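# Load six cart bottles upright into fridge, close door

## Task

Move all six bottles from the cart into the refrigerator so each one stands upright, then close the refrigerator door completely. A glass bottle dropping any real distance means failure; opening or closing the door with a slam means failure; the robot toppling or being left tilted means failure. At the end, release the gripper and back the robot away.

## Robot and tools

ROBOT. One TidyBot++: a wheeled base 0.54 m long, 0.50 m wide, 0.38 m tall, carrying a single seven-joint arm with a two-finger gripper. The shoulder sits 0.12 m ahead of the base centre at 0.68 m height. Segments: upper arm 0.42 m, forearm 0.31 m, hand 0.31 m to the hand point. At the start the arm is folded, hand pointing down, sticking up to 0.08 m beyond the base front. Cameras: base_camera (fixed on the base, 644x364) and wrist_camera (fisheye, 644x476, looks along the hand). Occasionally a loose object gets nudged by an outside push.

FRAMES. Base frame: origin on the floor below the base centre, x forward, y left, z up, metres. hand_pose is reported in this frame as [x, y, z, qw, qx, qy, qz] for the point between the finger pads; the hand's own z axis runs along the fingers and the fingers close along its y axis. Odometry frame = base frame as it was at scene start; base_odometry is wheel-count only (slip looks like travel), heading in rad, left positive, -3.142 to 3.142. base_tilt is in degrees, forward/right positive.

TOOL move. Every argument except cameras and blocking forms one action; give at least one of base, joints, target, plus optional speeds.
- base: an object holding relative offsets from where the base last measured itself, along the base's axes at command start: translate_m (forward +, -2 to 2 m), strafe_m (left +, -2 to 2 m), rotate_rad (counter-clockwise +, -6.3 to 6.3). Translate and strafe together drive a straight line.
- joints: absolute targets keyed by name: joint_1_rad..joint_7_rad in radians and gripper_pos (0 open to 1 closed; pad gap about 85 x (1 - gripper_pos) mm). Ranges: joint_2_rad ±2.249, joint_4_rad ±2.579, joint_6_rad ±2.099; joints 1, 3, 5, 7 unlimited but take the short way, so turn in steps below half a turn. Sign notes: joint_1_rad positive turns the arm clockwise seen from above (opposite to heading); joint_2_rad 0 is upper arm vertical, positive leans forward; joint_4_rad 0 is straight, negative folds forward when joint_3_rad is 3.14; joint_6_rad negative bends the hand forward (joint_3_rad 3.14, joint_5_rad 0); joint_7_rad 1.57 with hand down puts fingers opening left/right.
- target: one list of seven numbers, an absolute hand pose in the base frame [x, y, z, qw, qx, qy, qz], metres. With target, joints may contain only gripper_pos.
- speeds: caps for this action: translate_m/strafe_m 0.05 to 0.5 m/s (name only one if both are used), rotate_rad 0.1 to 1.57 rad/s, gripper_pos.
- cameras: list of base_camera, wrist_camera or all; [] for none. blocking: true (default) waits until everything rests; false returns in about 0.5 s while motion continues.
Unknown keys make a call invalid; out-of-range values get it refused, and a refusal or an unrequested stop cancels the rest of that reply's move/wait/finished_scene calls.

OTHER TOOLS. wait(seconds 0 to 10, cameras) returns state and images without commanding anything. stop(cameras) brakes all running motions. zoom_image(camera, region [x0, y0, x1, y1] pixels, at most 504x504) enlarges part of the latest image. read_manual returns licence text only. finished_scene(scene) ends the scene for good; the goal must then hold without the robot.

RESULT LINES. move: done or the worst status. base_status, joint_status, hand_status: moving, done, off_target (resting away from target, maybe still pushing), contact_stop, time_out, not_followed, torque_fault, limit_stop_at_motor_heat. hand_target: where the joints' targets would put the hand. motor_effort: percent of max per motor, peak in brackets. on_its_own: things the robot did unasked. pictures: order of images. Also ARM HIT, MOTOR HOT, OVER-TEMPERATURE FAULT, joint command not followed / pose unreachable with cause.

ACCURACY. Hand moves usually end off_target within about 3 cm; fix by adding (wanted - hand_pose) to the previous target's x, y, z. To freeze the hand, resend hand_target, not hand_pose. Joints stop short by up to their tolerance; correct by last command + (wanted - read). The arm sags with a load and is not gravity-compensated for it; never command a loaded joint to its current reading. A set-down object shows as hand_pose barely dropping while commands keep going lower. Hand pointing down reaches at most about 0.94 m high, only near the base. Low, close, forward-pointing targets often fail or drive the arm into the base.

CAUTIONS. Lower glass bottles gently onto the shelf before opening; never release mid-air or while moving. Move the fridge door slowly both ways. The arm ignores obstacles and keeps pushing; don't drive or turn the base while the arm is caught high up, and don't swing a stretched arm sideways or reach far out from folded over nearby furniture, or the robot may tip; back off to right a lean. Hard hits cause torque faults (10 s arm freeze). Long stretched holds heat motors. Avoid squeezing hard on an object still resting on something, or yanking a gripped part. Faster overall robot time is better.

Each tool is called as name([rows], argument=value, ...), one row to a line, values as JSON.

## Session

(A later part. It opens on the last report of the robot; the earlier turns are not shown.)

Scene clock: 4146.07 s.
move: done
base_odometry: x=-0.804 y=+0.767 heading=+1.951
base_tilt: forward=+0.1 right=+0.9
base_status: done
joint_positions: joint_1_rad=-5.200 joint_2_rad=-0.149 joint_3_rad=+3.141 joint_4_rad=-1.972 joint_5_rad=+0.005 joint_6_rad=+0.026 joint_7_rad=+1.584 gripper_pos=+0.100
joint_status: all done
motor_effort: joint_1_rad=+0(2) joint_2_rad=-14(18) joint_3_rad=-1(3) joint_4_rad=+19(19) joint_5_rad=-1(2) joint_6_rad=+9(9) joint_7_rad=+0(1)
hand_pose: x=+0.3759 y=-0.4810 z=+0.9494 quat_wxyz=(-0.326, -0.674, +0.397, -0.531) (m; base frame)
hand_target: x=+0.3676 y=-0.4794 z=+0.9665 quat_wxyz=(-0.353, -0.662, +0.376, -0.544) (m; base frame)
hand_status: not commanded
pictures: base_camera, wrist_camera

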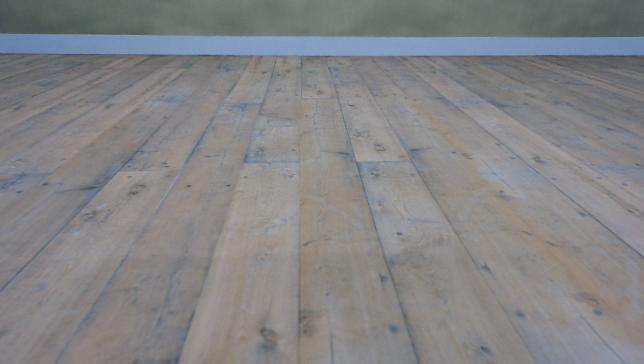

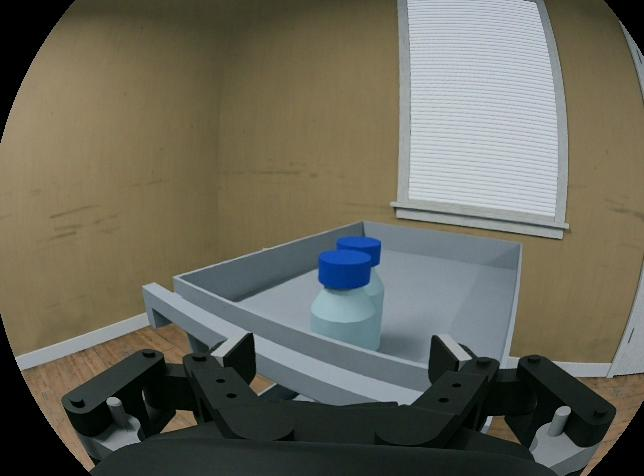

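zoom_image(camera="wrist_camera", region=[260, 210, 440, 390])

zoom_image(camera="wrist_camera", region=[130, 210, 530, 420])

Scaled by 2.800.

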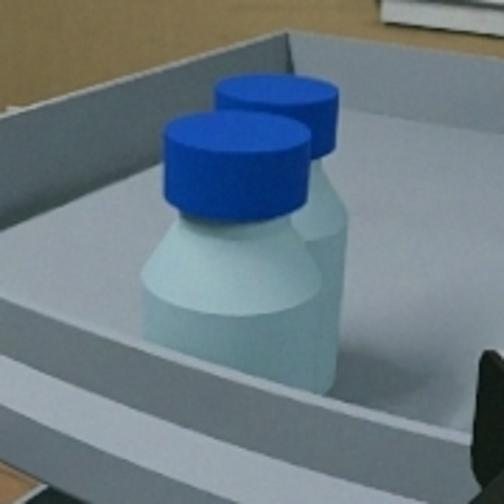

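Scaled by 1.260.

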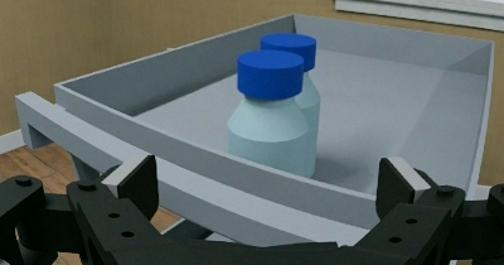

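move(base={"translate_m": 0.039, "strafe_m": -0.070}, speeds={"translate_m": 0.15}, cameras=["wrist_camera"])

zoom_image(camera="wrist_camera", region=[230, 210, 450, 430])

Scene clock: 4246.53 s.
move: done
base_odometry: x=-0.753 y=+0.830 heading=+1.951
base_tilt: forward=+0.2 right=+0.9
base_status: done
joint_positions: joint_1_rad=-5.199 joint_2_rad=-0.163 joint_3_rad=+3.141 joint_4_rad=-1.974 joint_5_rad=+0.005 joint_6_rad=+0.030 joint_7_rad=+1.584 gripper_pos=+0.100
joint_status: not commanded
motor_effort: joint_1_rad=+0(1) joint_2_rad=-14(17) joint_3_rad=+0(1) joint_4_rad=+18(19) joint_5_rad=+0(1) joint_6_rad=+9(9) joint_7_rad=+0(1)
hand_pose: x=+0.3737 y=-0.4779 z=+0.9574 quat_wxyz=(-0.329, -0.670, +0.395, -0.536) (m; base frame)
hand_target: x=+0.3676 y=-0.4794 z=+0.9665 quat_wxyz=(-0.353, -0.662, +0.376, -0.544) (m; base frame)
hand_status: not commanded
pictures: wrist_camera

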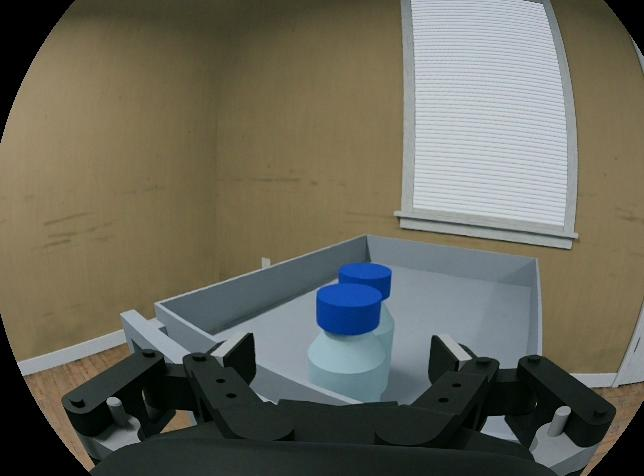

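Scaled by 2.291.

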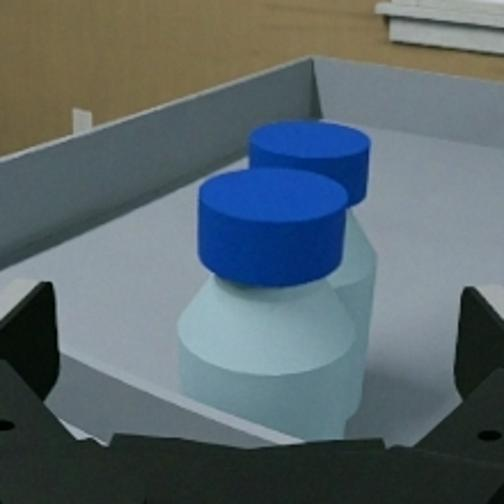

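move(base={"translate_m": 0.042, "strafe_m": -0.091}, speeds={"translate_m": 0.12}, cameras=["wrist_camera"])

Scene clock: 4304.60 s.
move: done
base_odometry: x=-0.684 y=+0.903 heading=+1.951
base_tilt: forward=+0.2 right=+0.8
base_status: done
joint_positions: joint_1_rad=-5.199 joint_2_rad=-0.168 joint_3_rad=+3.141 joint_4_rad=-1.975 joint_5_rad=+0.005 joint_6_rad=+0.031 joint_7_rad=+1.584 gripper_pos=+0.100
joint_status: not commanded
motor_effort: joint_1_rad=+0(1) joint_2_rad=-14(17) joint_3_rad=-1(2) joint_4_rad=+19(19) joint_5_rad=+0(1) joint_6_rad=+9(10) joint_7_rad=+0(1)
hand_pose: x=+0.3730 y=-0.4766 z=+0.9599 quat_wxyz=(-0.330, -0.668, +0.394, -0.538) (m; base frame)
hand_target: x=+0.3676 y=-0.4794 z=+0.9665 quat_wxyz=(-0.353, -0.662, +0.376, -0.544) (m; base frame)
hand_status: not commanded
pictures: wrist_camera

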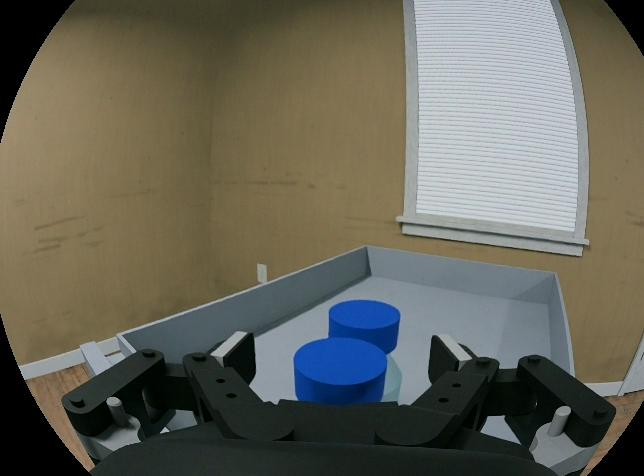

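move(base={"translate_m": 0.0166, "strafe_m": -0.032}, speeds={"translate_m": 0.1}, cameras=["wrist_camera"])

move(joints={"joint_2_rad": -0.129, "joint_4_rad": -2.09, "joint_6_rad": 0.25}, cameras=["wrist_camera"])

Scene clock: 4324.00 s.
move: done
base_odometry: x=-0.661 y=+0.930 heading=+1.951
base_tilt: forward=+0.1 right=+0.9
base_status: done
joint_positions: joint_1_rad=-5.199 joint_2_rad=-0.171 joint_3_rad=+3.141 joint_4_rad=-1.975 joint_5_rad=+0.005 joint_6_rad=+0.032 joint_7_rad=+1.584 gripper_pos=+0.100
joint_status: not commanded
motor_effort: joint_1_rad=+0(1) joint_2_rad=-14(17) joint_3_rad=-1(1) joint_4_rad=+18(19) joint_5_rad=+0(1) joint_6_rad=+10(10) joint_7_rad=+0(1)
hand_pose: x=+0.3724 y=-0.4759 z=+0.9614 quat_wxyz=(-0.331, -0.667, +0.394, -0.539) (m; base frame)
hand_target: x=+0.3676 y=-0.4794 z=+0.9665 quat_wxyz=(-0.353, -0.662, +0.376, -0.544) (m; base frame)
hand_status: not commanded
pictures: wrist_camera

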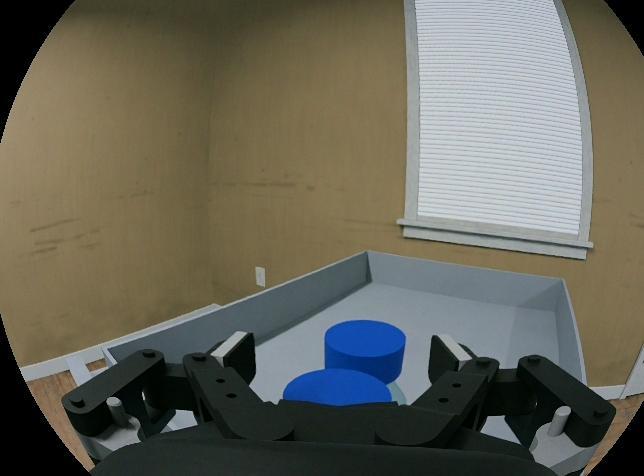

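Scene clock: 4325.20 s.
move: done
base_odometry: x=-0.661 y=+0.930 heading=+1.951
base_tilt: forward=+0.1 right=+0.8
base_status: not commanded
joint_positions: joint_1_rad=-5.199 joint_2_rad=-0.148 joint_3_rad=+3.141 joint_4_rad=-2.067 joint_5_rad=+0.005 joint_6_rad=+0.178 joint_7_rad=+1.584 gripper_pos=+0.100
joint_status: all done
motor_effort: joint_1_rad=+0(0) joint_2_rad=-14(15) joint_3_rad=+0(1) joint_4_rad=+18(19) joint_5_rad=+0(1) joint_6_rad=+8(10) joint_7_rad=+0(1)
hand_pose: x=+0.3731 y=-0.4767 z=+0.9385 quat_wxyz=(-0.337, -0.658, +0.388, -0.549) (m; base frame)
hand_target: x=+0.3722 y=-0.4824 z=+0.9358 quat_wxyz=(-0.354, -0.658, +0.371, -0.552) (m; base frame)
hand_status: not commanded
pictures: wrist_camera

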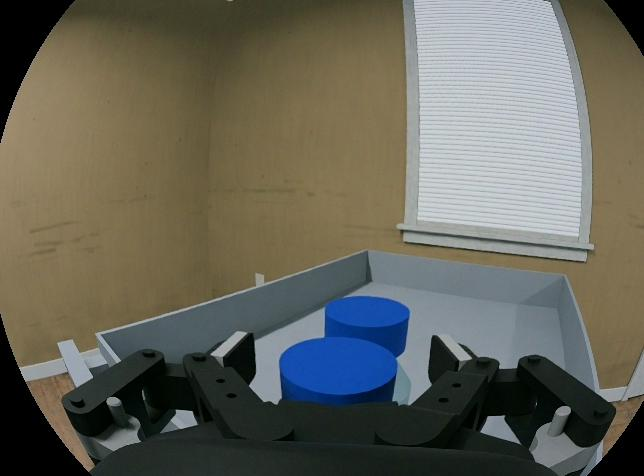

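move(joints={"joint_2_rad": -0.127, "joint_4_rad": -2.11, "joint_6_rad": 0.268}, base={"translate_m": 0.003, "strafe_m": -0.001}, speeds={"translate_m": 0.05}, cameras=["wrist_camera"])

Scene clock: 4337.03 s.
move: done
base_odometry: x=-0.661 y=+0.933 heading=+1.951
base_tilt: forward=+0.2 right=+0.8
base_status: done
joint_positions: joint_1_rad=-5.198 joint_2_rad=-0.147 joint_3_rad=+3.141 joint_4_rad=-2.085 joint_5_rad=+0.005 joint_6_rad=+0.199 joint_7_rad=+1.584 gripper_pos=+0.100
joint_status: all done
motor_effort: joint_1_rad=+0(1) joint_2_rad=-13(16) joint_3_rad=+0(1) joint_4_rad=+18(19) joint_5_rad=+0(1) joint_6_rad=+9(10) joint_7_rad=+0(1)
hand_pose: x=+0.3720 y=-0.4756 z=+0.9327 quat_wxyz=(-0.338, -0.658, +0.388, -0.550) (m; base frame)
hand_target: x=+0.3716 y=-0.4804 z=+0.9283 quat_wxyz=(-0.352, -0.659, +0.371, -0.551) (m; base frame)
hand_status: not commanded
pictures: wrist_camera

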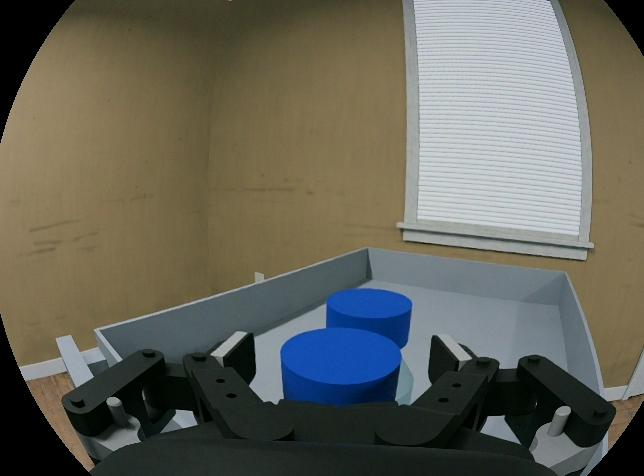

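move(joints={"joint_2_rad": -0.125, "joint_4_rad": -2.13, "joint_6_rad": 0.27}, cameras=["wrist_camera"])

Scene clock: 4343.07 s.
move: done
base_odometry: x=-0.661 y=+0.933 heading=+1.951
base_tilt: forward=+0.2 right=+0.9
base_status: not commanded
joint_positions: joint_1_rad=-5.198 joint_2_rad=-0.146 joint_3_rad=+3.141 joint_4_rad=-2.106 joint_5_rad=+0.005 joint_6_rad=+0.202 joint_7_rad=+1.584 gripper_pos=+0.100
joint_status: all done
motor_effort: joint_1_rad=+0(0) joint_2_rad=-14(14) joint_3_rad=-1(1) joint_4_rad=+18(19) joint_5_rad=+0(1) joint_6_rad=+8(10) joint_7_rad=+0(1)
hand_pose: x=+0.3705 y=-0.4726 z=+0.9209 quat_wxyz=(-0.334, -0.663, +0.391, -0.543) (m; base frame)
hand_target: x=+0.3703 y=-0.4777 z=+0.9160 quat_wxyz=(-0.348, -0.665, +0.375, -0.545) (m; base frame)
hand_status: not commanded
pictures: wrist_camera

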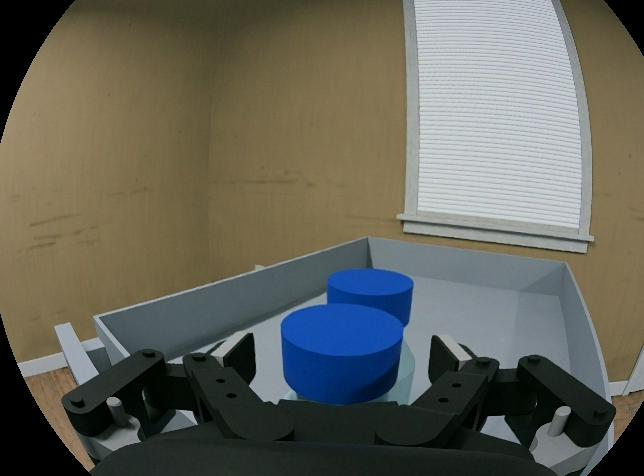

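move(joints={"gripper_pos": 0.42}, cameras=["wrist_camera"])

move(joints={"gripper_pos": 0.55}, cameras=[])

move(joints={"gripper_pos": 0.65}, cameras=["wrist_camera"])

Scene clock: 4349.50 s.
move: done
base_odometry: x=-0.661 y=+0.933 heading=+1.951
base_tilt: forward=+0.2 right=+0.8
base_status: not commanded
joint_positions: joint_1_rad=-5.198 joint_2_rad=-0.146 joint_3_rad=+3.141 joint_4_rad=-2.106 joint_5_rad=+0.005 joint_6_rad=+0.202 joint_7_rad=+1.584 gripper_pos=+0.415
joint_status: all done
motor_effort: joint_1_rad=+2(2) joint_2_rad=-12(14) joint_3_rad=+1(2) joint_4_rad=+18(18) joint_5_rad=+0(1) joint_6_rad=+9(10) joint_7_rad=+0(1)
hand_pose: x=+0.3705 y=-0.4726 z=+0.9210 quat_wxyz=(-0.334, -0.663, +0.391, -0.544) (m; base frame)
hand_target: x=+0.3703 y=-0.4777 z=+0.9160 quat_wxyz=(-0.348, -0.665, +0.375, -0.545) (m; base frame)
hand_status: not commanded
pictures: wrist_camera

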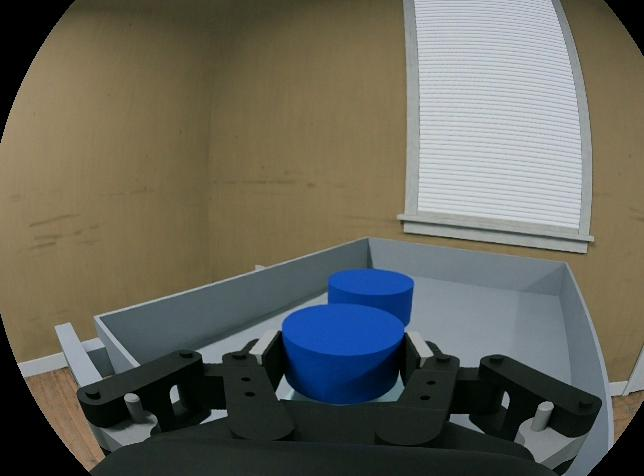

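Scene clock: 4350.07 s.
move: off_target
base_odometry: x=-0.661 y=+0.933 heading=+1.951
base_tilt: forward=+0.2 right=+1.0
base_status: not commanded
joint_positions: joint_1_rad=-5.198 joint_2_rad=-0.146 joint_3_rad=+3.141 joint_4_rad=-2.106 joint_5_rad=+0.005 joint_6_rad=+0.203 joint_7_rad=+1.584 gripper_pos=+0.452
joint_status: gripper_pos off_target (ended at +0.452, target +0.550)
motor_effort: joint_1_rad=+2(2) joint_2_rad=-12(13) joint_3_rad=+1(2) joint_4_rad=+18(18) joint_5_rad=+0(1) joint_6_rad=+8(9) joint_7_rad=+0(1)
hand_pose: x=+0.3705 y=-0.4727 z=+0.9213 quat_wxyz=(-0.334, -0.663, +0.391, -0.544) (m; base frame)
hand_target: x=+0.3703 y=-0.4777 z=+0.9160 quat_wxyz=(-0.348, -0.665, +0.375, -0.545) (m; base frame)
hand_status: not commanded
pictures: none
No camera images: "cameras" was empty.

Scene clock: 4350.60 s.
move: off_target
base_odometry: x=-0.661 y=+0.933 heading=+1.951
base_tilt: forward=+0.1 right=+0.9
base_status: not commanded
joint_positions: joint_1_rad=-5.198 joint_2_rad=-0.146 joint_3_rad=+3.141 joint_4_rad=-2.106 joint_5_rad=+0.005 joint_6_rad=+0.203 joint_7_rad=+1.584 gripper_pos=+0.452
joint_status: gripper_pos off_target (ended at +0.452, target +0.650)
motor_effort: joint_1_rad=+1(2) joint_2_rad=-12(12) joint_3_rad=+1(2) joint_4_rad=+18(18) joint_5_rad=+0(1) joint_6_rad=+8(9) joint_7_rad=+0(1)
hand_pose: x=+0.3705 y=-0.4727 z=+0.9213 quat_wxyz=(-0.334, -0.663, +0.391, -0.544) (m; base frame)
hand_target: x=+0.3703 y=-0.4777 z=+0.9160 quat_wxyz=(-0.348, -0.665, +0.375, -0.545) (m; base frame)
hand_status: not commanded
pictures: wrist_camera

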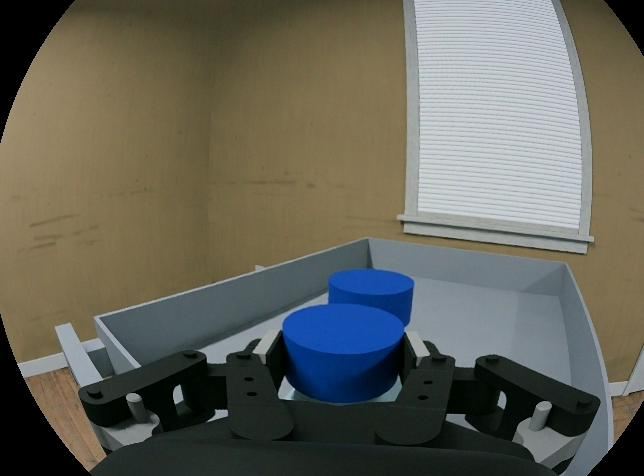

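move(joints={"joint_2_rad": -0.17, "joint_4_rad": -2.0, "joint_6_rad": 0.045}, cameras=[])

move(joints={"joint_2_rad": -0.198, "joint_4_rad": -1.93, "joint_6_rad": -0.005}, cameras=["wrist_camera"])

Scene clock: 4358.97 s.
move: done
base_odometry: x=-0.661 y=+0.933 heading=+1.951
base_tilt: forward=+0.2 right=+0.9
base_status: not commanded
joint_positions: joint_1_rad=-5.198 joint_2_rad=-0.146 joint_3_rad=+3.141 joint_4_rad=-2.040 joint_5_rad=+0.005 joint_6_rad=+0.087 joint_7_rad=+1.584 gripper_pos=+0.452
joint_status: all done
motor_effort: joint_1_rad=+0(2) joint_2_rad=-17(18) joint_3_rad=-1(1) joint_4_rad=+23(23) joint_5_rad=+0(1) joint_6_rad=+13(14) joint_7_rad=+0(1)
hand_pose: x=+0.3722 y=-0.4763 z=+0.9254 quat_wxyz=(-0.324, -0.676, +0.399, -0.527) (m; base frame)
hand_target: x=+0.3653 y=-0.4770 z=+0.9497 quat_wxyz=(-0.343, -0.676, +0.386, -0.526) (m; base frame)
hand_status: not commanded
pictures: none
No camera images: "cameras" was empty.

Scene clock: 4359.83 s.
move: done
base_odometry: x=-0.661 y=+0.933 heading=+1.951
base_tilt: forward=+0.1 right=+0.9
base_status: not commanded
joint_positions: joint_1_rad=-5.198 joint_2_rad=-0.161 joint_3_rad=+3.141 joint_4_rad=-1.966 joint_5_rad=+0.005 joint_6_rad=+0.049 joint_7_rad=+1.584 gripper_pos=+0.452
joint_status: all done
motor_effort: joint_1_rad=+1(1) joint_2_rad=-17(19) joint_3_rad=+0(1) joint_4_rad=+23(25) joint_5_rad=+0(1) joint_6_rad=+13(15) joint_7_rad=+0(1)
hand_pose: x=+0.3745 y=-0.4807 z=+0.9671 quat_wxyz=(-0.335, -0.663, +0.391, -0.544) (m; base frame)
hand_target: x=+0.3634 y=-0.4754 z=+0.9924 quat_wxyz=(-0.354, -0.663, +0.379, -0.540) (m; base frame)
hand_status: not commanded
pictures: wrist_camera

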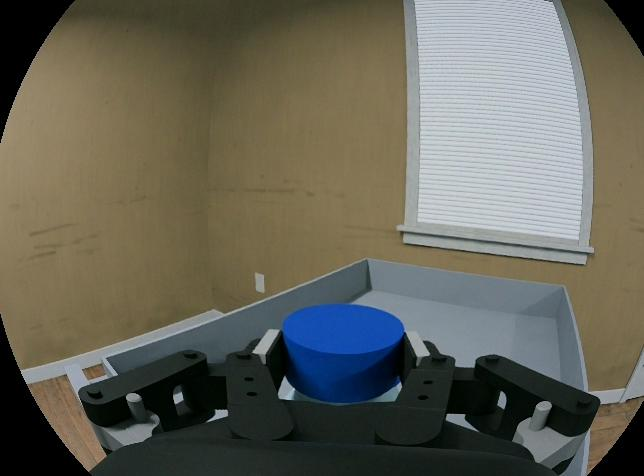

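move(joints={"joint_2_rad": -0.218, "joint_4_rad": -1.815, "joint_6_rad": -0.155}, base={"translate_m": -0.009, "strafe_m": 0.017}, speeds={"translate_m": 0.1}, cameras=["wrist_camera"])

move(joints={"joint_2_rad": -0.222, "joint_4_rad": -1.73, "joint_6_rad": -0.235}, cameras=["wrist_camera"])

Scene clock: 4368.60 s.
move: done
base_odometry: x=-0.673 y=+0.919 heading=+1.951
base_tilt: forward=+0.2 right=+0.9
base_status: done
joint_positions: joint_1_rad=-5.195 joint_2_rad=-0.179 joint_3_rad=+3.141 joint_4_rad=-1.846 joint_5_rad=+0.005 joint_6_rad=-0.092 joint_7_rad=+1.584 gripper_pos=+0.452
joint_status: all done
motor_effort: joint_1_rad=+0(1) joint_2_rad=-18(22) joint_3_rad=-1(2) joint_4_rad=+23(25) joint_5_rad=-1(1) joint_6_rad=+13(15) joint_7_rad=+0(1)
hand_pose: x=+0.3724 y=-0.4809 z=+1.0074 quat_wxyz=(-0.335, -0.663, +0.393, -0.542) (m; base frame)
hand_target: x=+0.3586 y=-0.4721 z=+1.0283 quat_wxyz=(-0.353, -0.665, +0.384, -0.534) (m; base frame)
hand_status: not commanded
pictures: wrist_camera

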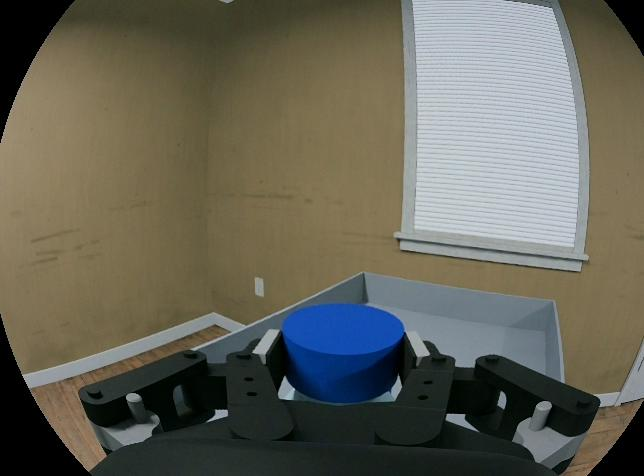

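Scene clock: 4369.77 s.
move: done
base_odometry: x=-0.673 y=+0.919 heading=+1.951
base_tilt: forward=+0.2 right=+0.9
base_status: not commanded
joint_positions: joint_1_rad=-5.195 joint_2_rad=-0.183 joint_3_rad=+3.141 joint_4_rad=-1.762 joint_5_rad=+0.005 joint_6_rad=-0.175 joint_7_rad=+1.584 gripper_pos=+0.452
joint_status: all done
motor_effort: joint_1_rad=+0(0) joint_2_rad=-17(19) joint_3_rad=+0(1) joint_4_rad=+23(25) joint_5_rad=+0(1) joint_6_rad=+13(14) joint_7_rad=+0(1)
hand_pose: x=+0.3723 y=-0.4811 z=+1.0367 quat_wxyz=(-0.336, -0.661, +0.392, -0.544) (m; base frame)
hand_target: x=+0.3566 y=-0.4713 z=+1.0587 quat_wxyz=(-0.357, -0.662, +0.384, -0.536) (m; base frame)
hand_status: not commanded
pictures: wrist_camera

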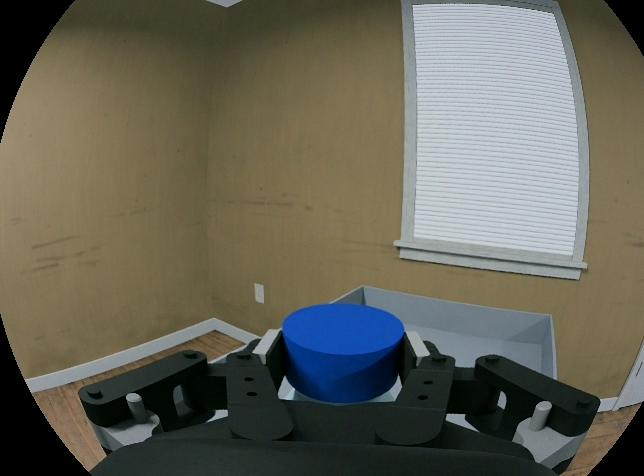

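move(joints={"joint_2_rad": -0.222, "joint_4_rad": -1.68, "joint_6_rad": -0.285}, cameras=[])

move(base={"translate_m": -0.242, "strafe_m": 0.04}, speeds={"translate_m": 0.3}, joints={"joint_1_rad": 0.7}, cameras=["all"])

Scene clock: 4425.13 s.
move: done
base_odometry: x=-0.673 y=+0.919 heading=+1.951
base_tilt: forward=+0.2 right=+0.9
base_status: not commanded
joint_positions: joint_1_rad=-5.195 joint_2_rad=-0.185 joint_3_rad=+3.141 joint_4_rad=-1.713 joint_5_rad=+0.005 joint_6_rad=-0.227 joint_7_rad=+1.584 gripper_pos=+0.452
joint_status: all done
motor_effort: joint_1_rad=+0(1) joint_2_rad=-17(19) joint_3_rad=+0(1) joint_4_rad=+23(24) joint_5_rad=-1(1) joint_6_rad=+13(14) joint_7_rad=+0(1)
hand_pose: x=+0.3718 y=-0.4803 z=+1.0515 quat_wxyz=(-0.336, -0.662, +0.393, -0.543) (m; base frame)
hand_target: x=+0.3551 y=-0.4705 z=+1.0744 quat_wxyz=(-0.357, -0.661, +0.385, -0.536) (m; base frame)
hand_status: not commanded
pictures: none
No camera images: "cameras" was empty.

Scene clock: 4426.90 s.
move: done
base_odometry: x=-0.620 y=+0.679 heading=+1.951
base_tilt: forward=+0.2 right=+0.9
base_status: done
joint_positions: joint_1_rad=-5.567 joint_2_rad=-0.190 joint_3_rad=+3.141 joint_4_rad=-1.713 joint_5_rad=+0.005 joint_6_rad=-0.228 joint_7_rad=+1.584 gripper_pos=+0.452
joint_status: all done
motor_effort: joint_1_rad=+0(2) joint_2_rad=-17(20) joint_3_rad=+0(2) joint_4_rad=+23(24) joint_5_rad=+0(1) joint_6_rad=+13(14) joint_7_rad=+0(1)
hand_pose: x=+0.5278 y=-0.3543 z=+1.0539 quat_wxyz=(-0.230, -0.722, +0.263, -0.598) (m; base frame)
hand_target: x=+0.5197 y=-0.3414 z=+1.0744 quat_wxyz=(-0.244, -0.725, +0.246, -0.596) (m; base frame)
hand_status: not commanded
pictures: base_camera, wrist_camera

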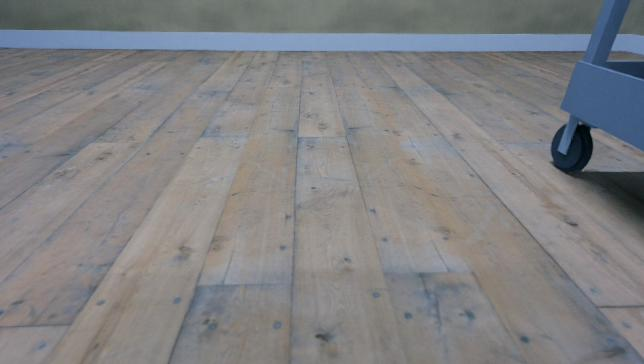

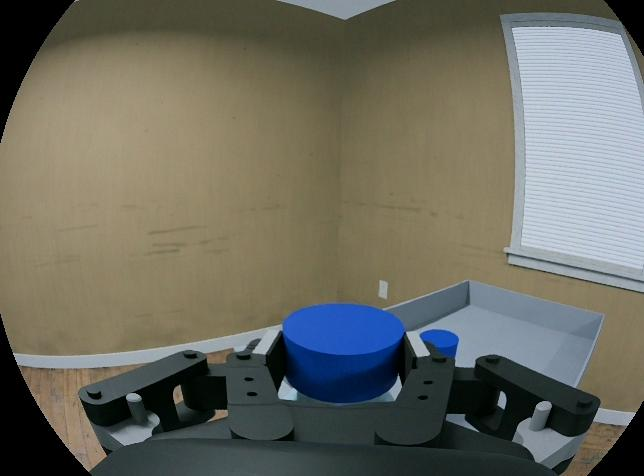

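move(base={"rotate_rad": 1.62}, speeds={"rotate_rad": 0.9}, joints={"joint_1_rad": -0.4}, cameras=["all"])

Scene clock: 4451.60 s.
move: done
base_odometry: x=-0.620 y=+0.679 heading=-2.713
base_tilt: forward=+0.1 right=+0.8
base_status: done
joint_positions: joint_1_rad=-6.682 joint_2_rad=-0.190 joint_3_rad=+3.141 joint_4_rad=-1.713 joint_5_rad=+0.005 joint_6_rad=-0.228 joint_7_rad=+1.584 gripper_pos=+0.452
joint_status: all done
motor_effort: joint_1_rad=+0(4) joint_2_rad=-17(20) joint_3_rad=-1(4) joint_4_rad=+23(24) joint_5_rad=+0(2) joint_6_rad=+13(14) joint_7_rad=+0(1)
hand_pose: x=+0.6170 y=+0.2112 z=+1.0539 quat_wxyz=(+0.121, -0.752, -0.159, -0.629) (m; base frame)
hand_target: x=+0.6050 y=+0.2023 z=+1.0744 quat_wxyz=(+0.104, -0.746, -0.169, -0.635) (m; base frame)
hand_status: not commanded
pictures: base_camera, wrist_camera

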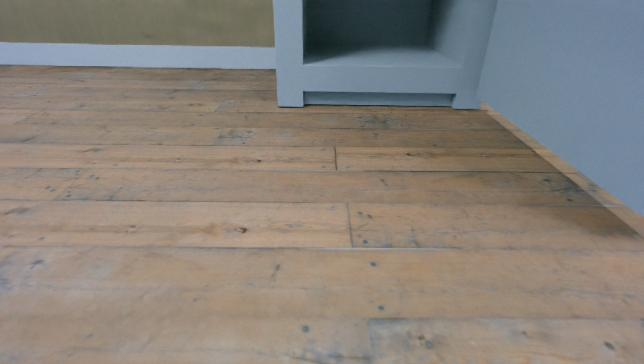

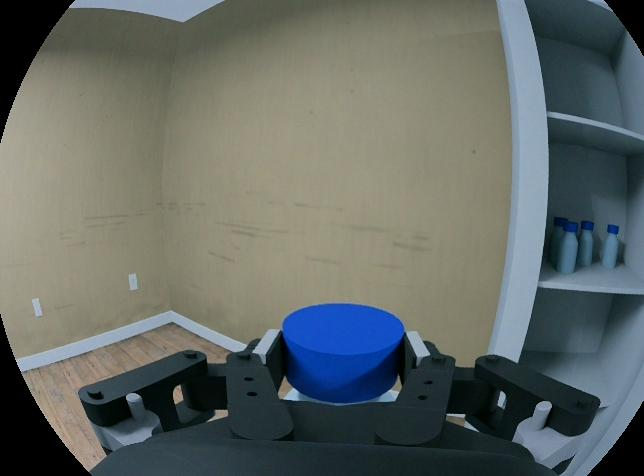

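move(base={"translate_m": 0.1685, "strafe_m": -0.134}, speeds={"translate_m": 0.25}, joints={"joint_1_rad": -0.25, "joint_2_rad": -0.062, "joint_4_rad": -1.606, "joint_6_rad": -0.211}, cameras=[])

move(joints={"joint_1_rad": -0.05, "joint_2_rad": 0.061, "joint_4_rad": -1.439, "joint_6_rad": -0.265}, cameras=[])

move(joints={"joint_1_rad": 0.15, "joint_2_rad": 0.184, "joint_4_rad": -1.272, "joint_6_rad": -0.319}, cameras=["all"])

Scene clock: 4470.80 s.
move: done
base_odometry: x=-0.829 y=+0.731 heading=-2.712
base_tilt: forward=+0.2 right=+0.9
base_status: done
joint_positions: joint_1_rad=-6.541 joint_2_rad=-0.050 joint_3_rad=+3.141 joint_4_rad=-1.640 joint_5_rad=+0.005 joint_6_rad=-0.228 joint_7_rad=+1.584 gripper_pos=+0.452
joint_status: all done
motor_effort: joint_1_rad=+0(3) joint_2_rad=-22(25) joint_3_rad=+0(3) joint_4_rad=+23(25) joint_5_rad=+0(1) joint_6_rad=+13(14) joint_7_rad=+0(1)
hand_pose: x=+0.6941 y=+0.1531 z=+1.0197 quat_wxyz=(+0.073, -0.782, -0.108, -0.610) (m; base frame)
hand_target: x=+0.6951 y=+0.1455 z=+1.0532 quat_wxyz=(+0.057, -0.760, -0.115, -0.637) (m; base frame)
hand_status: not commanded
pictures: none
No camera images: "cameras" was empty.

Scene clock: 4472.00 s.
move: done
base_odometry: x=-0.829 y=+0.731 heading=-2.712
base_tilt: forward=+0.2 right=+0.8
base_status: not commanded
joint_positions: joint_1_rad=-6.340 joint_2_rad=+0.060 joint_3_rad=+3.141 joint_4_rad=-1.476 joint_5_rad=+0.005 joint_6_rad=-0.228 joint_7_rad=+1.584 gripper_pos=+0.452
joint_status: all done
motor_effort: joint_1_rad=+0(2) joint_2_rad=-26(27) joint_3_rad=-2(3) joint_4_rad=+23(25) joint_5_rad=-1(1) joint_6_rad=+13(14) joint_7_rad=+0(1)
hand_pose: x=+0.7626 y=+0.0378 z=+1.0532 quat_wxyz=(+0.012, -0.771, -0.029, -0.636) (m; base frame)
hand_target: x=+0.7630 y=+0.0296 z=+1.0641 quat_wxyz=(-0.008, -0.771, -0.037, -0.635) (m; base frame)
hand_status: not commanded
pictures: none
No camera images: "cameras" was empty.

Scene clock: 4473.23 s.
move: done
base_odometry: x=-0.829 y=+0.731 heading=-2.712
base_tilt: forward=+0.2 right=+0.9
base_status: not commanded
joint_positions: joint_1_rad=-6.136 joint_2_rad=+0.183 joint_3_rad=+3.141 joint_4_rad=-1.310 joint_5_rad=+0.005 joint_6_rad=-0.258 joint_7_rad=+1.584 gripper_pos=+0.452
joint_status: all done
motor_effort: joint_1_rad=+0(3) joint_2_rad=-30(32) joint_3_rad=-1(3) joint_4_rad=+23(25) joint_5_rad=-1(1) joint_6_rad=+13(14) joint_7_rad=+0(1)
hand_pose: x=+0.8079 y=-0.1011 z=+1.0643 quat_wxyz=(-0.053, -0.766, +0.050, -0.638) (m; base frame)
hand_target: x=+0.8047 y=-0.1072 z=+1.0685 quat_wxyz=(-0.072, -0.774, +0.041, -0.627) (m; base frame)
hand_status: not commanded
pictures: base_camera, wrist_camera

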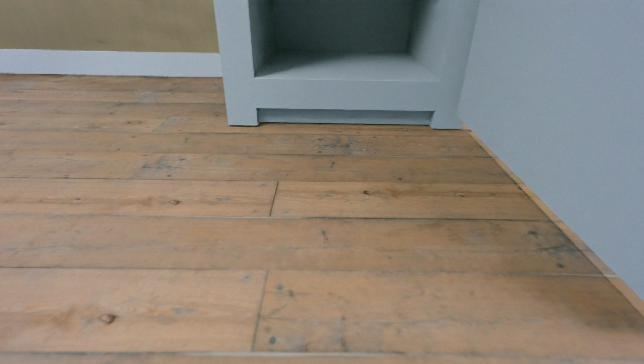

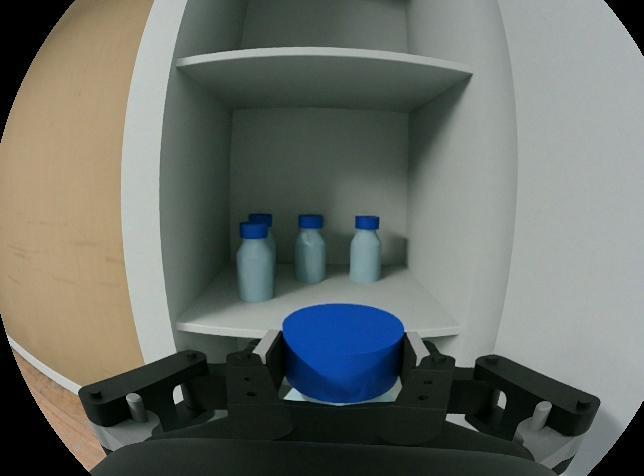

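move(base={"translate_m": 0.26}, speeds={"translate_m": 0.2}, cameras=["wrist_camera"])

Scene clock: 4504.13 s.
move: done
base_odometry: x=-1.066 y=+0.622 heading=-2.712
base_tilt: forward=+0.1 right=+0.8
base_status: done
joint_positions: joint_1_rad=-6.136 joint_2_rad=+0.192 joint_3_rad=+3.141 joint_4_rad=-1.308 joint_5_rad=+0.005 joint_6_rad=-0.261 joint_7_rad=+1.584 gripper_pos=+0.452
joint_status: not commanded
motor_effort: joint_1_rad=+0(2) joint_2_rad=-31(33) joint_3_rad=-1(2) joint_4_rad=+23(24) joint_5_rad=-1(1) joint_6_rad=+13(14) joint_7_rad=+0(1)
hand_pose: x=+0.8111 y=-0.1016 z=+1.0584 quat_wxyz=(-0.053, -0.769, +0.050, -0.635) (m; base frame)
hand_target: x=+0.8047 y=-0.1072 z=+1.0685 quat_wxyz=(-0.072, -0.774, +0.041, -0.627) (m; base frame)
hand_status: not commanded
pictures: wrist_camera

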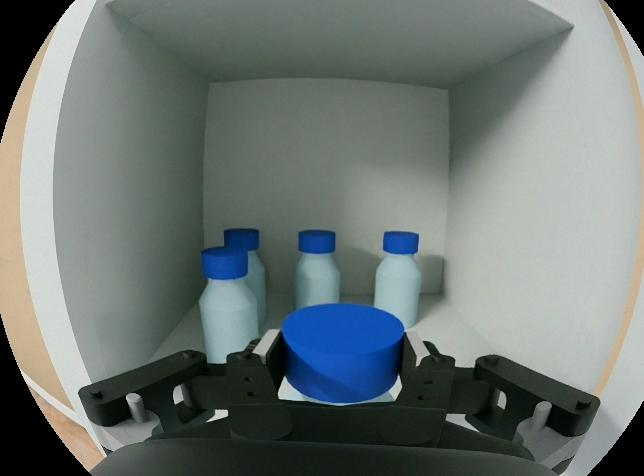

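move(base={"translate_m": 0.217, "strafe_m": -0.005}, speeds={"translate_m": 0.15}, cameras=["wrist_camera"])

Scene clock: 4527.70 s.
move: done
base_odometry: x=-1.265 y=+0.536 heading=-2.712
base_tilt: forward=+0.2 right=+0.9
base_status: done
joint_positions: joint_1_rad=-6.136 joint_2_rad=+0.195 joint_3_rad=+3.141 joint_4_rad=-1.307 joint_5_rad=+0.005 joint_6_rad=-0.262 joint_7_rad=+1.584 gripper_pos=+0.452
joint_status: not commanded
motor_effort: joint_1_rad=+0(2) joint_2_rad=-31(33) joint_3_rad=-2(2) joint_4_rad=+23(24) joint_5_rad=+0(1) joint_6_rad=+13(13) joint_7_rad=+0(1)
hand_pose: x=+0.8124 y=-0.1018 z=+1.0560 quat_wxyz=(-0.053, -0.771, +0.050, -0.633) (m; base frame)
hand_target: x=+0.8047 y=-0.1072 z=+1.0685 quat_wxyz=(-0.072, -0.774, +0.041, -0.627) (m; base frame)
hand_status: not commanded
pictures: wrist_camera

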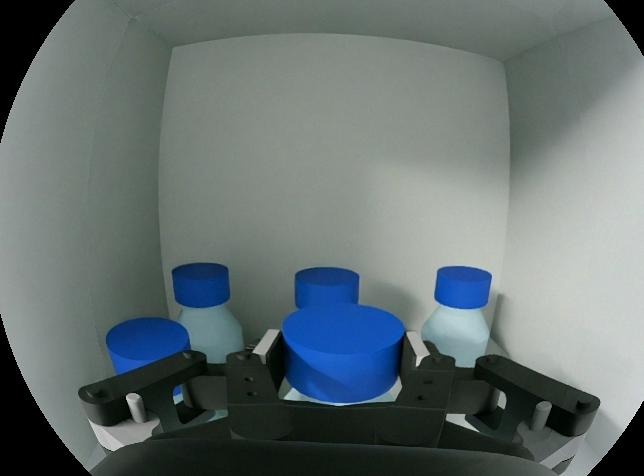

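move(joints={"joint_2_rad": 0.19, "joint_4_rad": -1.355, "joint_6_rad": -0.195}, cameras=[])

move(joints={"joint_2_rad": 0.19, "joint_4_rad": -1.375, "joint_6_rad": -0.155}, cameras=["wrist_camera"])

Scene clock: 4548.60 s.
move: done
base_odometry: x=-1.265 y=+0.537 heading=-2.712
base_tilt: forward=+0.2 right=+0.9
base_status: not commanded
joint_positions: joint_1_rad=-6.136 joint_2_rad=+0.195 joint_3_rad=+3.141 joint_4_rad=-1.347 joint_5_rad=+0.005 joint_6_rad=-0.244 joint_7_rad=+1.584 gripper_pos=+0.452
joint_status: all done
motor_effort: joint_1_rad=+0(1) joint_2_rad=-28(31) joint_3_rad=-1(1) joint_4_rad=+21(24) joint_5_rad=+0(1) joint_6_rad=+11(13) joint_7_rad=+0(1)
hand_pose: x=+0.8116 y=-0.1016 z=+1.0371 quat_wxyz=(-0.052, -0.777, +0.051, -0.625) (m; base frame)
hand_target: x=+0.8115 y=-0.1060 z=+1.0508 quat_wxyz=(-0.071, -0.763, +0.038, -0.641) (m; base frame)
hand_status: not commanded
pictures: none
No camera images: "cameras" was empty.

Scene clock: 4549.17 s.
move: done
base_odometry: x=-1.265 y=+0.537 heading=-2.712
base_tilt: forward=+0.2 right=+0.9
base_status: not commanded
joint_positions: joint_1_rad=-6.136 joint_2_rad=+0.195 joint_3_rad=+3.141 joint_4_rad=-1.360 joint_5_rad=+0.005 joint_6_rad=-0.219 joint_7_rad=+1.584 gripper_pos=+0.452
joint_status: all done
motor_effort: joint_1_rad=+0(1) joint_2_rad=-27(28) joint_3_rad=-1(2) joint_4_rad=+21(22) joint_5_rad=-1(1) joint_6_rad=+10(11) joint_7_rad=+0(1)
hand_pose: x=+0.8124 y=-0.1017 z=+1.0364 quat_wxyz=(-0.052, -0.774, +0.050, -0.629) (m; base frame)
hand_target: x=+0.8127 y=-0.1054 z=+1.0506 quat_wxyz=(-0.071, -0.757, +0.037, -0.649) (m; base frame)
hand_status: not commanded
pictures: wrist_camera

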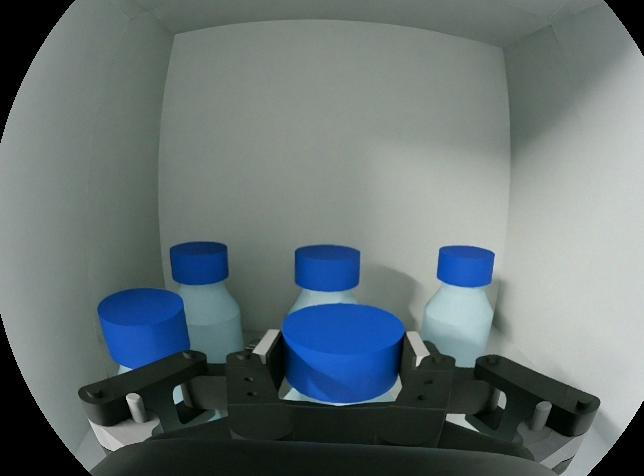

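move(joints={"joint_2_rad": 0.19, "joint_4_rad": -1.395, "joint_6_rad": -0.125}, cameras=[])

move(joints={"joint_2_rad": 0.19, "joint_4_rad": -1.41, "joint_6_rad": -0.105}, cameras=["wrist_camera"])

Scene clock: 4555.33 s.
move: done
base_odometry: x=-1.265 y=+0.537 heading=-2.712
base_tilt: forward=+0.2 right=+0.9
base_status: not commanded
joint_positions: joint_1_rad=-6.136 joint_2_rad=+0.195 joint_3_rad=+3.141 joint_4_rad=-1.374 joint_5_rad=+0.005 joint_6_rad=-0.193 joint_7_rad=+1.584 gripper_pos=+0.452
joint_status: all done
motor_effort: joint_1_rad=+0(1) joint_2_rad=-26(28) joint_3_rad=-1(1) joint_4_rad=+19(21) joint_5_rad=-1(1) joint_6_rad=+10(11) joint_7_rad=+0(1)
hand_pose: x=+0.8132 y=-0.1018 z=+1.0358 quat_wxyz=(-0.053, -0.770, +0.050, -0.634) (m; base frame)
hand_target: x=+0.8132 y=-0.1049 z=+1.0474 quat_wxyz=(-0.071, -0.754, +0.036, -0.652) (m; base frame)
hand_status: not commanded
pictures: none
No camera images: "cameras" was empty.

Scene clock: 4555.87 s.
move: done
base_odometry: x=-1.265 y=+0.537 heading=-2.712
base_tilt: forward=+0.2 right=+0.9
base_status: not commanded
joint_positions: joint_1_rad=-6.136 joint_2_rad=+0.195 joint_3_rad=+3.141 joint_4_rad=-1.385 joint_5_rad=+0.005 joint_6_rad=-0.173 joint_7_rad=+1.584 gripper_pos=+0.452
joint_status: all done
motor_effort: joint_1_rad=+0(0) joint_2_rad=-25(25) joint_3_rad=+0(1) joint_4_rad=+19(20) joint_5_rad=+0(1) joint_6_rad=+9(10) joint_7_rad=+0(1)
hand_pose: x=+0.8137 y=-0.1018 z=+1.0353 quat_wxyz=(-0.053, -0.767, +0.050, -0.638) (m; base frame)
hand_target: x=+0.8133 y=-0.1046 z=+1.0442 quat_wxyz=(-0.071, -0.752, +0.036, -0.654) (m; base frame)
hand_status: not commanded
pictures: wrist_camera

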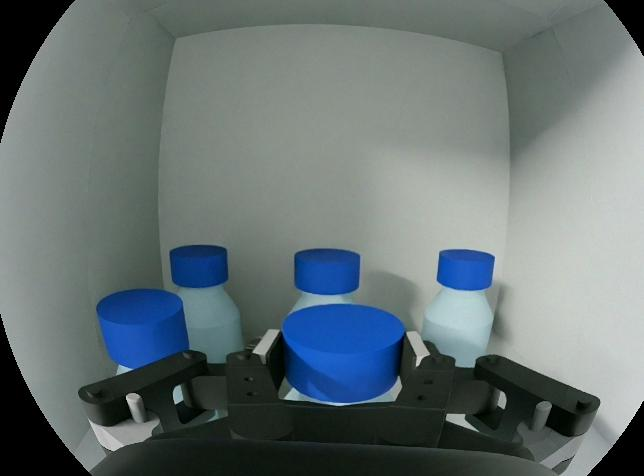

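move(joints={"joint_2_rad": 0.19, "joint_4_rad": -1.425, "joint_6_rad": -0.095}, cameras=[])

Scene clock: 4565.47 s.
move: done
base_odometry: x=-1.265 y=+0.537 heading=-2.712
base_tilt: forward=+0.1 right=+0.8
base_status: not commanded
joint_positions: joint_1_rad=-6.136 joint_2_rad=+0.195 joint_3_rad=+3.141 joint_4_rad=-1.393 joint_5_rad=+0.005 joint_6_rad=-0.158 joint_7_rad=+1.584 gripper_pos=+0.452
joint_status: all done
motor_effort: joint_1_rad=+0(0) joint_2_rad=-23(25) joint_3_rad=-1(1) joint_4_rad=+18(19) joint_5_rad=+0(1) joint_6_rad=+9(9) joint_7_rad=+0(1)
hand_pose: x=+0.8138 y=-0.1018 z=+1.0350 quat_wxyz=(-0.053, -0.765, +0.050, -0.640) (m; base frame)
hand_target: x=+0.8130 y=-0.1043 z=+1.0379 quat_wxyz=(-0.070, -0.754, +0.035, -0.652) (m; base frame)
hand_status: not commanded
pictures: none
No camera images: "cameras" was empty.

move(joints={"joint_4_rad": -1.412, "gripper_pos": 0.15}, cameras=["wrist_camera"])

Scene clock: 4570.50 s.
move: done
base_odometry: x=-1.265 y=+0.537 heading=-2.712
base_tilt: forward=+0.2 right=+0.8
base_status: not commanded
joint_positions: joint_1_rad=-6.136 joint_2_rad=+0.195 joint_3_rad=+3.141 joint_4_rad=-1.393 joint_5_rad=+0.005 joint_6_rad=-0.158 joint_7_rad=+1.584 gripper_pos=+0.150
joint_status: all done
motor_effort: joint_1_rad=+0(1) joint_2_rad=-26(27) joint_3_rad=-1(1) joint_4_rad=+19(19) joint_5_rad=+0(1) joint_6_rad=+9(9) joint_7_rad=+0(1)
hand_pose: x=+0.8138 y=-0.1018 z=+1.0350 quat_wxyz=(-0.053, -0.765, +0.050, -0.640) (m; base frame)
hand_target: x=+0.8137 y=-0.1044 z=+1.0460 quat_wxyz=(-0.071, -0.749, +0.035, -0.657) (m; base frame)
hand_status: not commanded
pictures: wrist_camera

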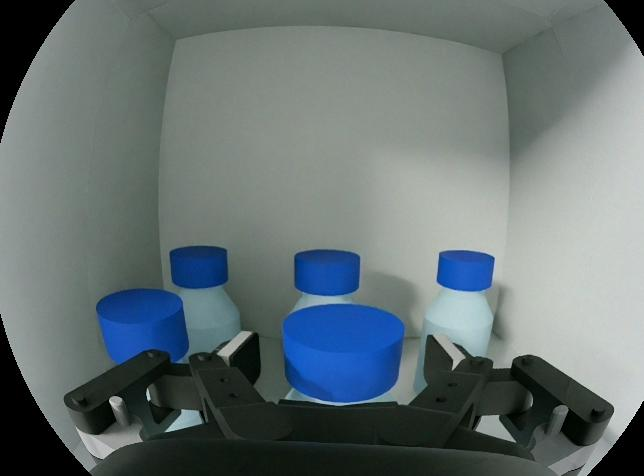

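move(base={"translate_m": -0.149, "strafe_m": 0.015}, speeds={"translate_m": 0.15}, cameras=["wrist_camera"])

Scene clock: 4579.03 s.
move: done
base_odometry: x=-1.123 y=+0.585 heading=-2.712
base_tilt: forward=+0.2 right=+0.8
base_status: done
joint_positions: joint_1_rad=-6.136 joint_2_rad=+0.192 joint_3_rad=+3.141 joint_4_rad=-1.393 joint_5_rad=+0.005 joint_6_rad=-0.158 joint_7_rad=+1.584 gripper_pos=+0.150
joint_status: not commanded
motor_effort: joint_1_rad=+0(1) joint_2_rad=-25(30) joint_3_rad=+0(2) joint_4_rad=+19(20) joint_5_rad=+0(1) joint_6_rad=+9(9) joint_7_rad=+0(1)
hand_pose: x=+0.8130 y=-0.1017 z=+1.0366 quat_wxyz=(-0.053, -0.764, +0.050, -0.641) (m; base frame)
hand_target: x=+0.8137 y=-0.1044 z=+1.0460 quat_wxyz=(-0.071, -0.749, +0.035, -0.657) (m; base frame)
hand_status: not commanded
pictures: wrist_camera

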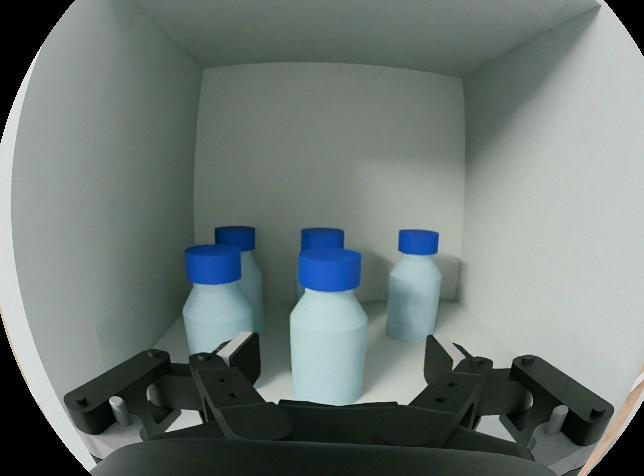

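move(base={"translate_m": -0.497, "strafe_m": 0.123}, speeds={"translate_m": 0.4}, joints={"joint_2_rad": -0.26, "joint_4_rad": -1.80, "joint_6_rad": -0.19, "gripper_pos": 0.1}, cameras=["wrist_camera"])

move(base={"rotate_rad": -1.62}, speeds={"rotate_rad": 1.0}, joints={"joint_1_rad": 0.9, "joint_2_rad": -0.18, "joint_4_rad": -1.92, "joint_6_rad": 0.0}, cameras=["all"])

Scene clock: 4611.30 s.
move: done
base_odometry: x=-0.620 y=+0.680 heading=-2.712
base_tilt: forward=+0.2 right=+0.8
base_status: done
joint_positions: joint_1_rad=-6.136 joint_2_rad=-0.256 joint_3_rad=+3.141 joint_4_rad=-1.771 joint_5_rad=+0.005 joint_6_rad=-0.158 joint_7_rad=+1.584 gripper_pos=+0.100
joint_status: all done
motor_effort: joint_1_rad=+0(1) joint_2_rad=-11(29) joint_3_rad=+0(2) joint_4_rad=+19(20) joint_5_rad=-1(1) joint_6_rad=+9(10) joint_7_rad=+0(1)
hand_pose: x=+0.6305 y=-0.0746 z=+1.0746 quat_wxyz=(-0.056, -0.741, +0.048, -0.668) (m; base frame)
hand_target: x=+0.6264 y=-0.0780 z=+1.0488 quat_wxyz=(-0.072, -0.760, +0.038, -0.645) (m; base frame)
hand_status: not commanded
pictures: wrist_camera

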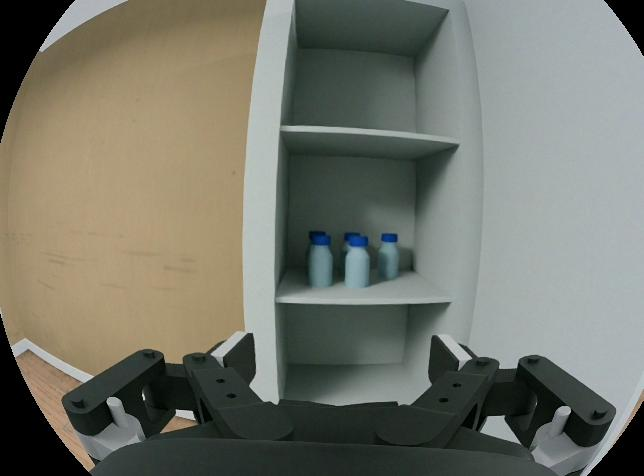

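Scene clock: 4613.83 s.
move: done
base_odometry: x=-0.620 y=+0.680 heading=+1.952
base_tilt: forward=+0.2 right=+0.9
base_status: done
joint_positions: joint_1_rad=-5.394 joint_2_rad=-0.201 joint_3_rad=+3.141 joint_4_rad=-1.890 joint_5_rad=+0.005 joint_6_rad=-0.073 joint_7_rad=+1.584 gripper_pos=+0.100
joint_status: all done
motor_effort: joint_1_rad=+0(2) joint_2_rad=-13(15) joint_3_rad=-1(3) joint_4_rad=+18(20) joint_5_rad=-1(1) joint_6_rad=+9(10) joint_7_rad=+0(1)
hand_pose: x=+0.4566 y=-0.4134 z=+0.9981 quat_wxyz=(-0.279, -0.699, +0.325, -0.572) (m; base frame)
hand_target: x=+0.4573 y=-0.4227 z=+0.9904 quat_wxyz=(-0.297, -0.698, +0.311, -0.572) (m; base frame)
hand_status: not commanded
pictures: base_camera, wrist_camera

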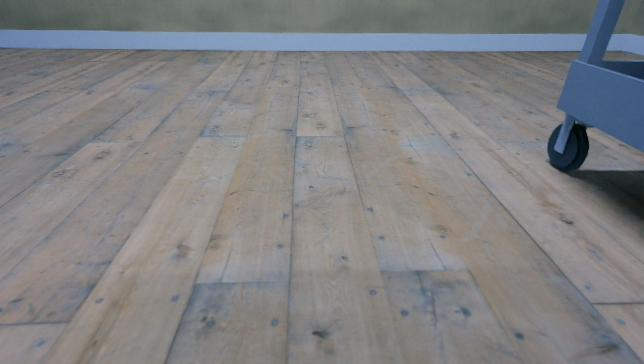

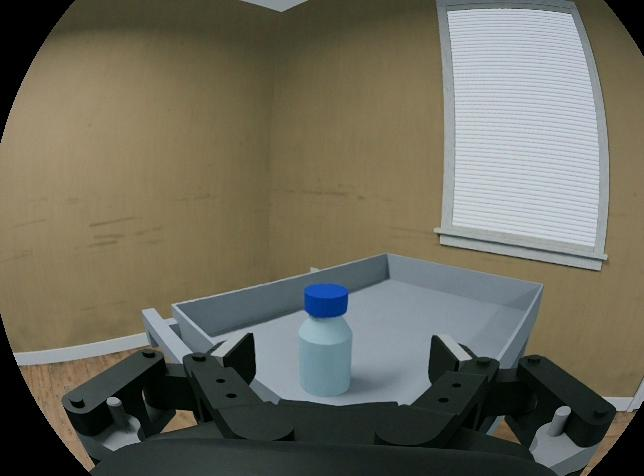

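move(base={"translate_m": 0.257, "strafe_m": -0.036}, speeds={"translate_m": 0.25}, joints={"joint_1_rad": 1.15, "joint_2_rad": -0.17, "joint_4_rad": -2.0, "joint_6_rad": 0.1}, cameras=["wrist_camera"])

Scene clock: 4640.20 s.
move: done
base_odometry: x=-0.682 y=+0.932 heading=+1.951
base_tilt: forward=+0.2 right=+1.0
base_status: done
joint_positions: joint_1_rad=-5.148 joint_2_rad=-0.190 joint_3_rad=+3.141 joint_4_rad=-1.972 joint_5_rad=+0.005 joint_6_rad=+0.028 joint_7_rad=+1.584 gripper_pos=+0.100
joint_status: all done
motor_effort: joint_1_rad=+0(2) joint_2_rad=-13(14) joint_3_rad=+0(2) joint_4_rad=+18(19) joint_5_rad=+0(1) joint_6_rad=+9(10) joint_7_rad=+0(1)
hand_pose: x=+0.3459 y=-0.4834 z=+0.9721 quat_wxyz=(-0.348, -0.652, +0.407, -0.536) (m; base frame)
hand_target: x=+0.3433 y=-0.4912 z=+0.9665 quat_wxyz=(-0.367, -0.652, +0.392, -0.535) (m; base frame)
hand_status: not commanded
pictures: wrist_camera

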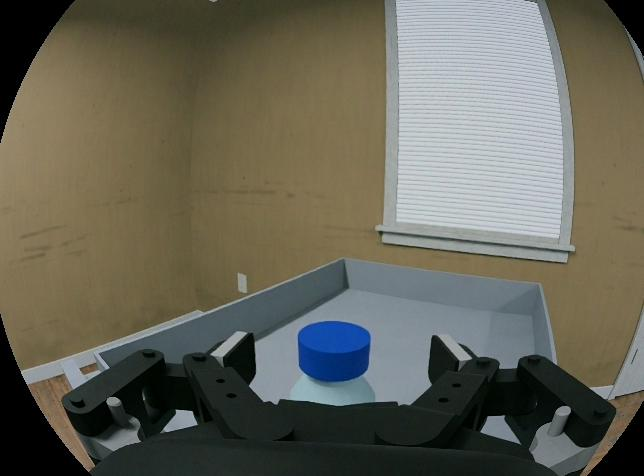

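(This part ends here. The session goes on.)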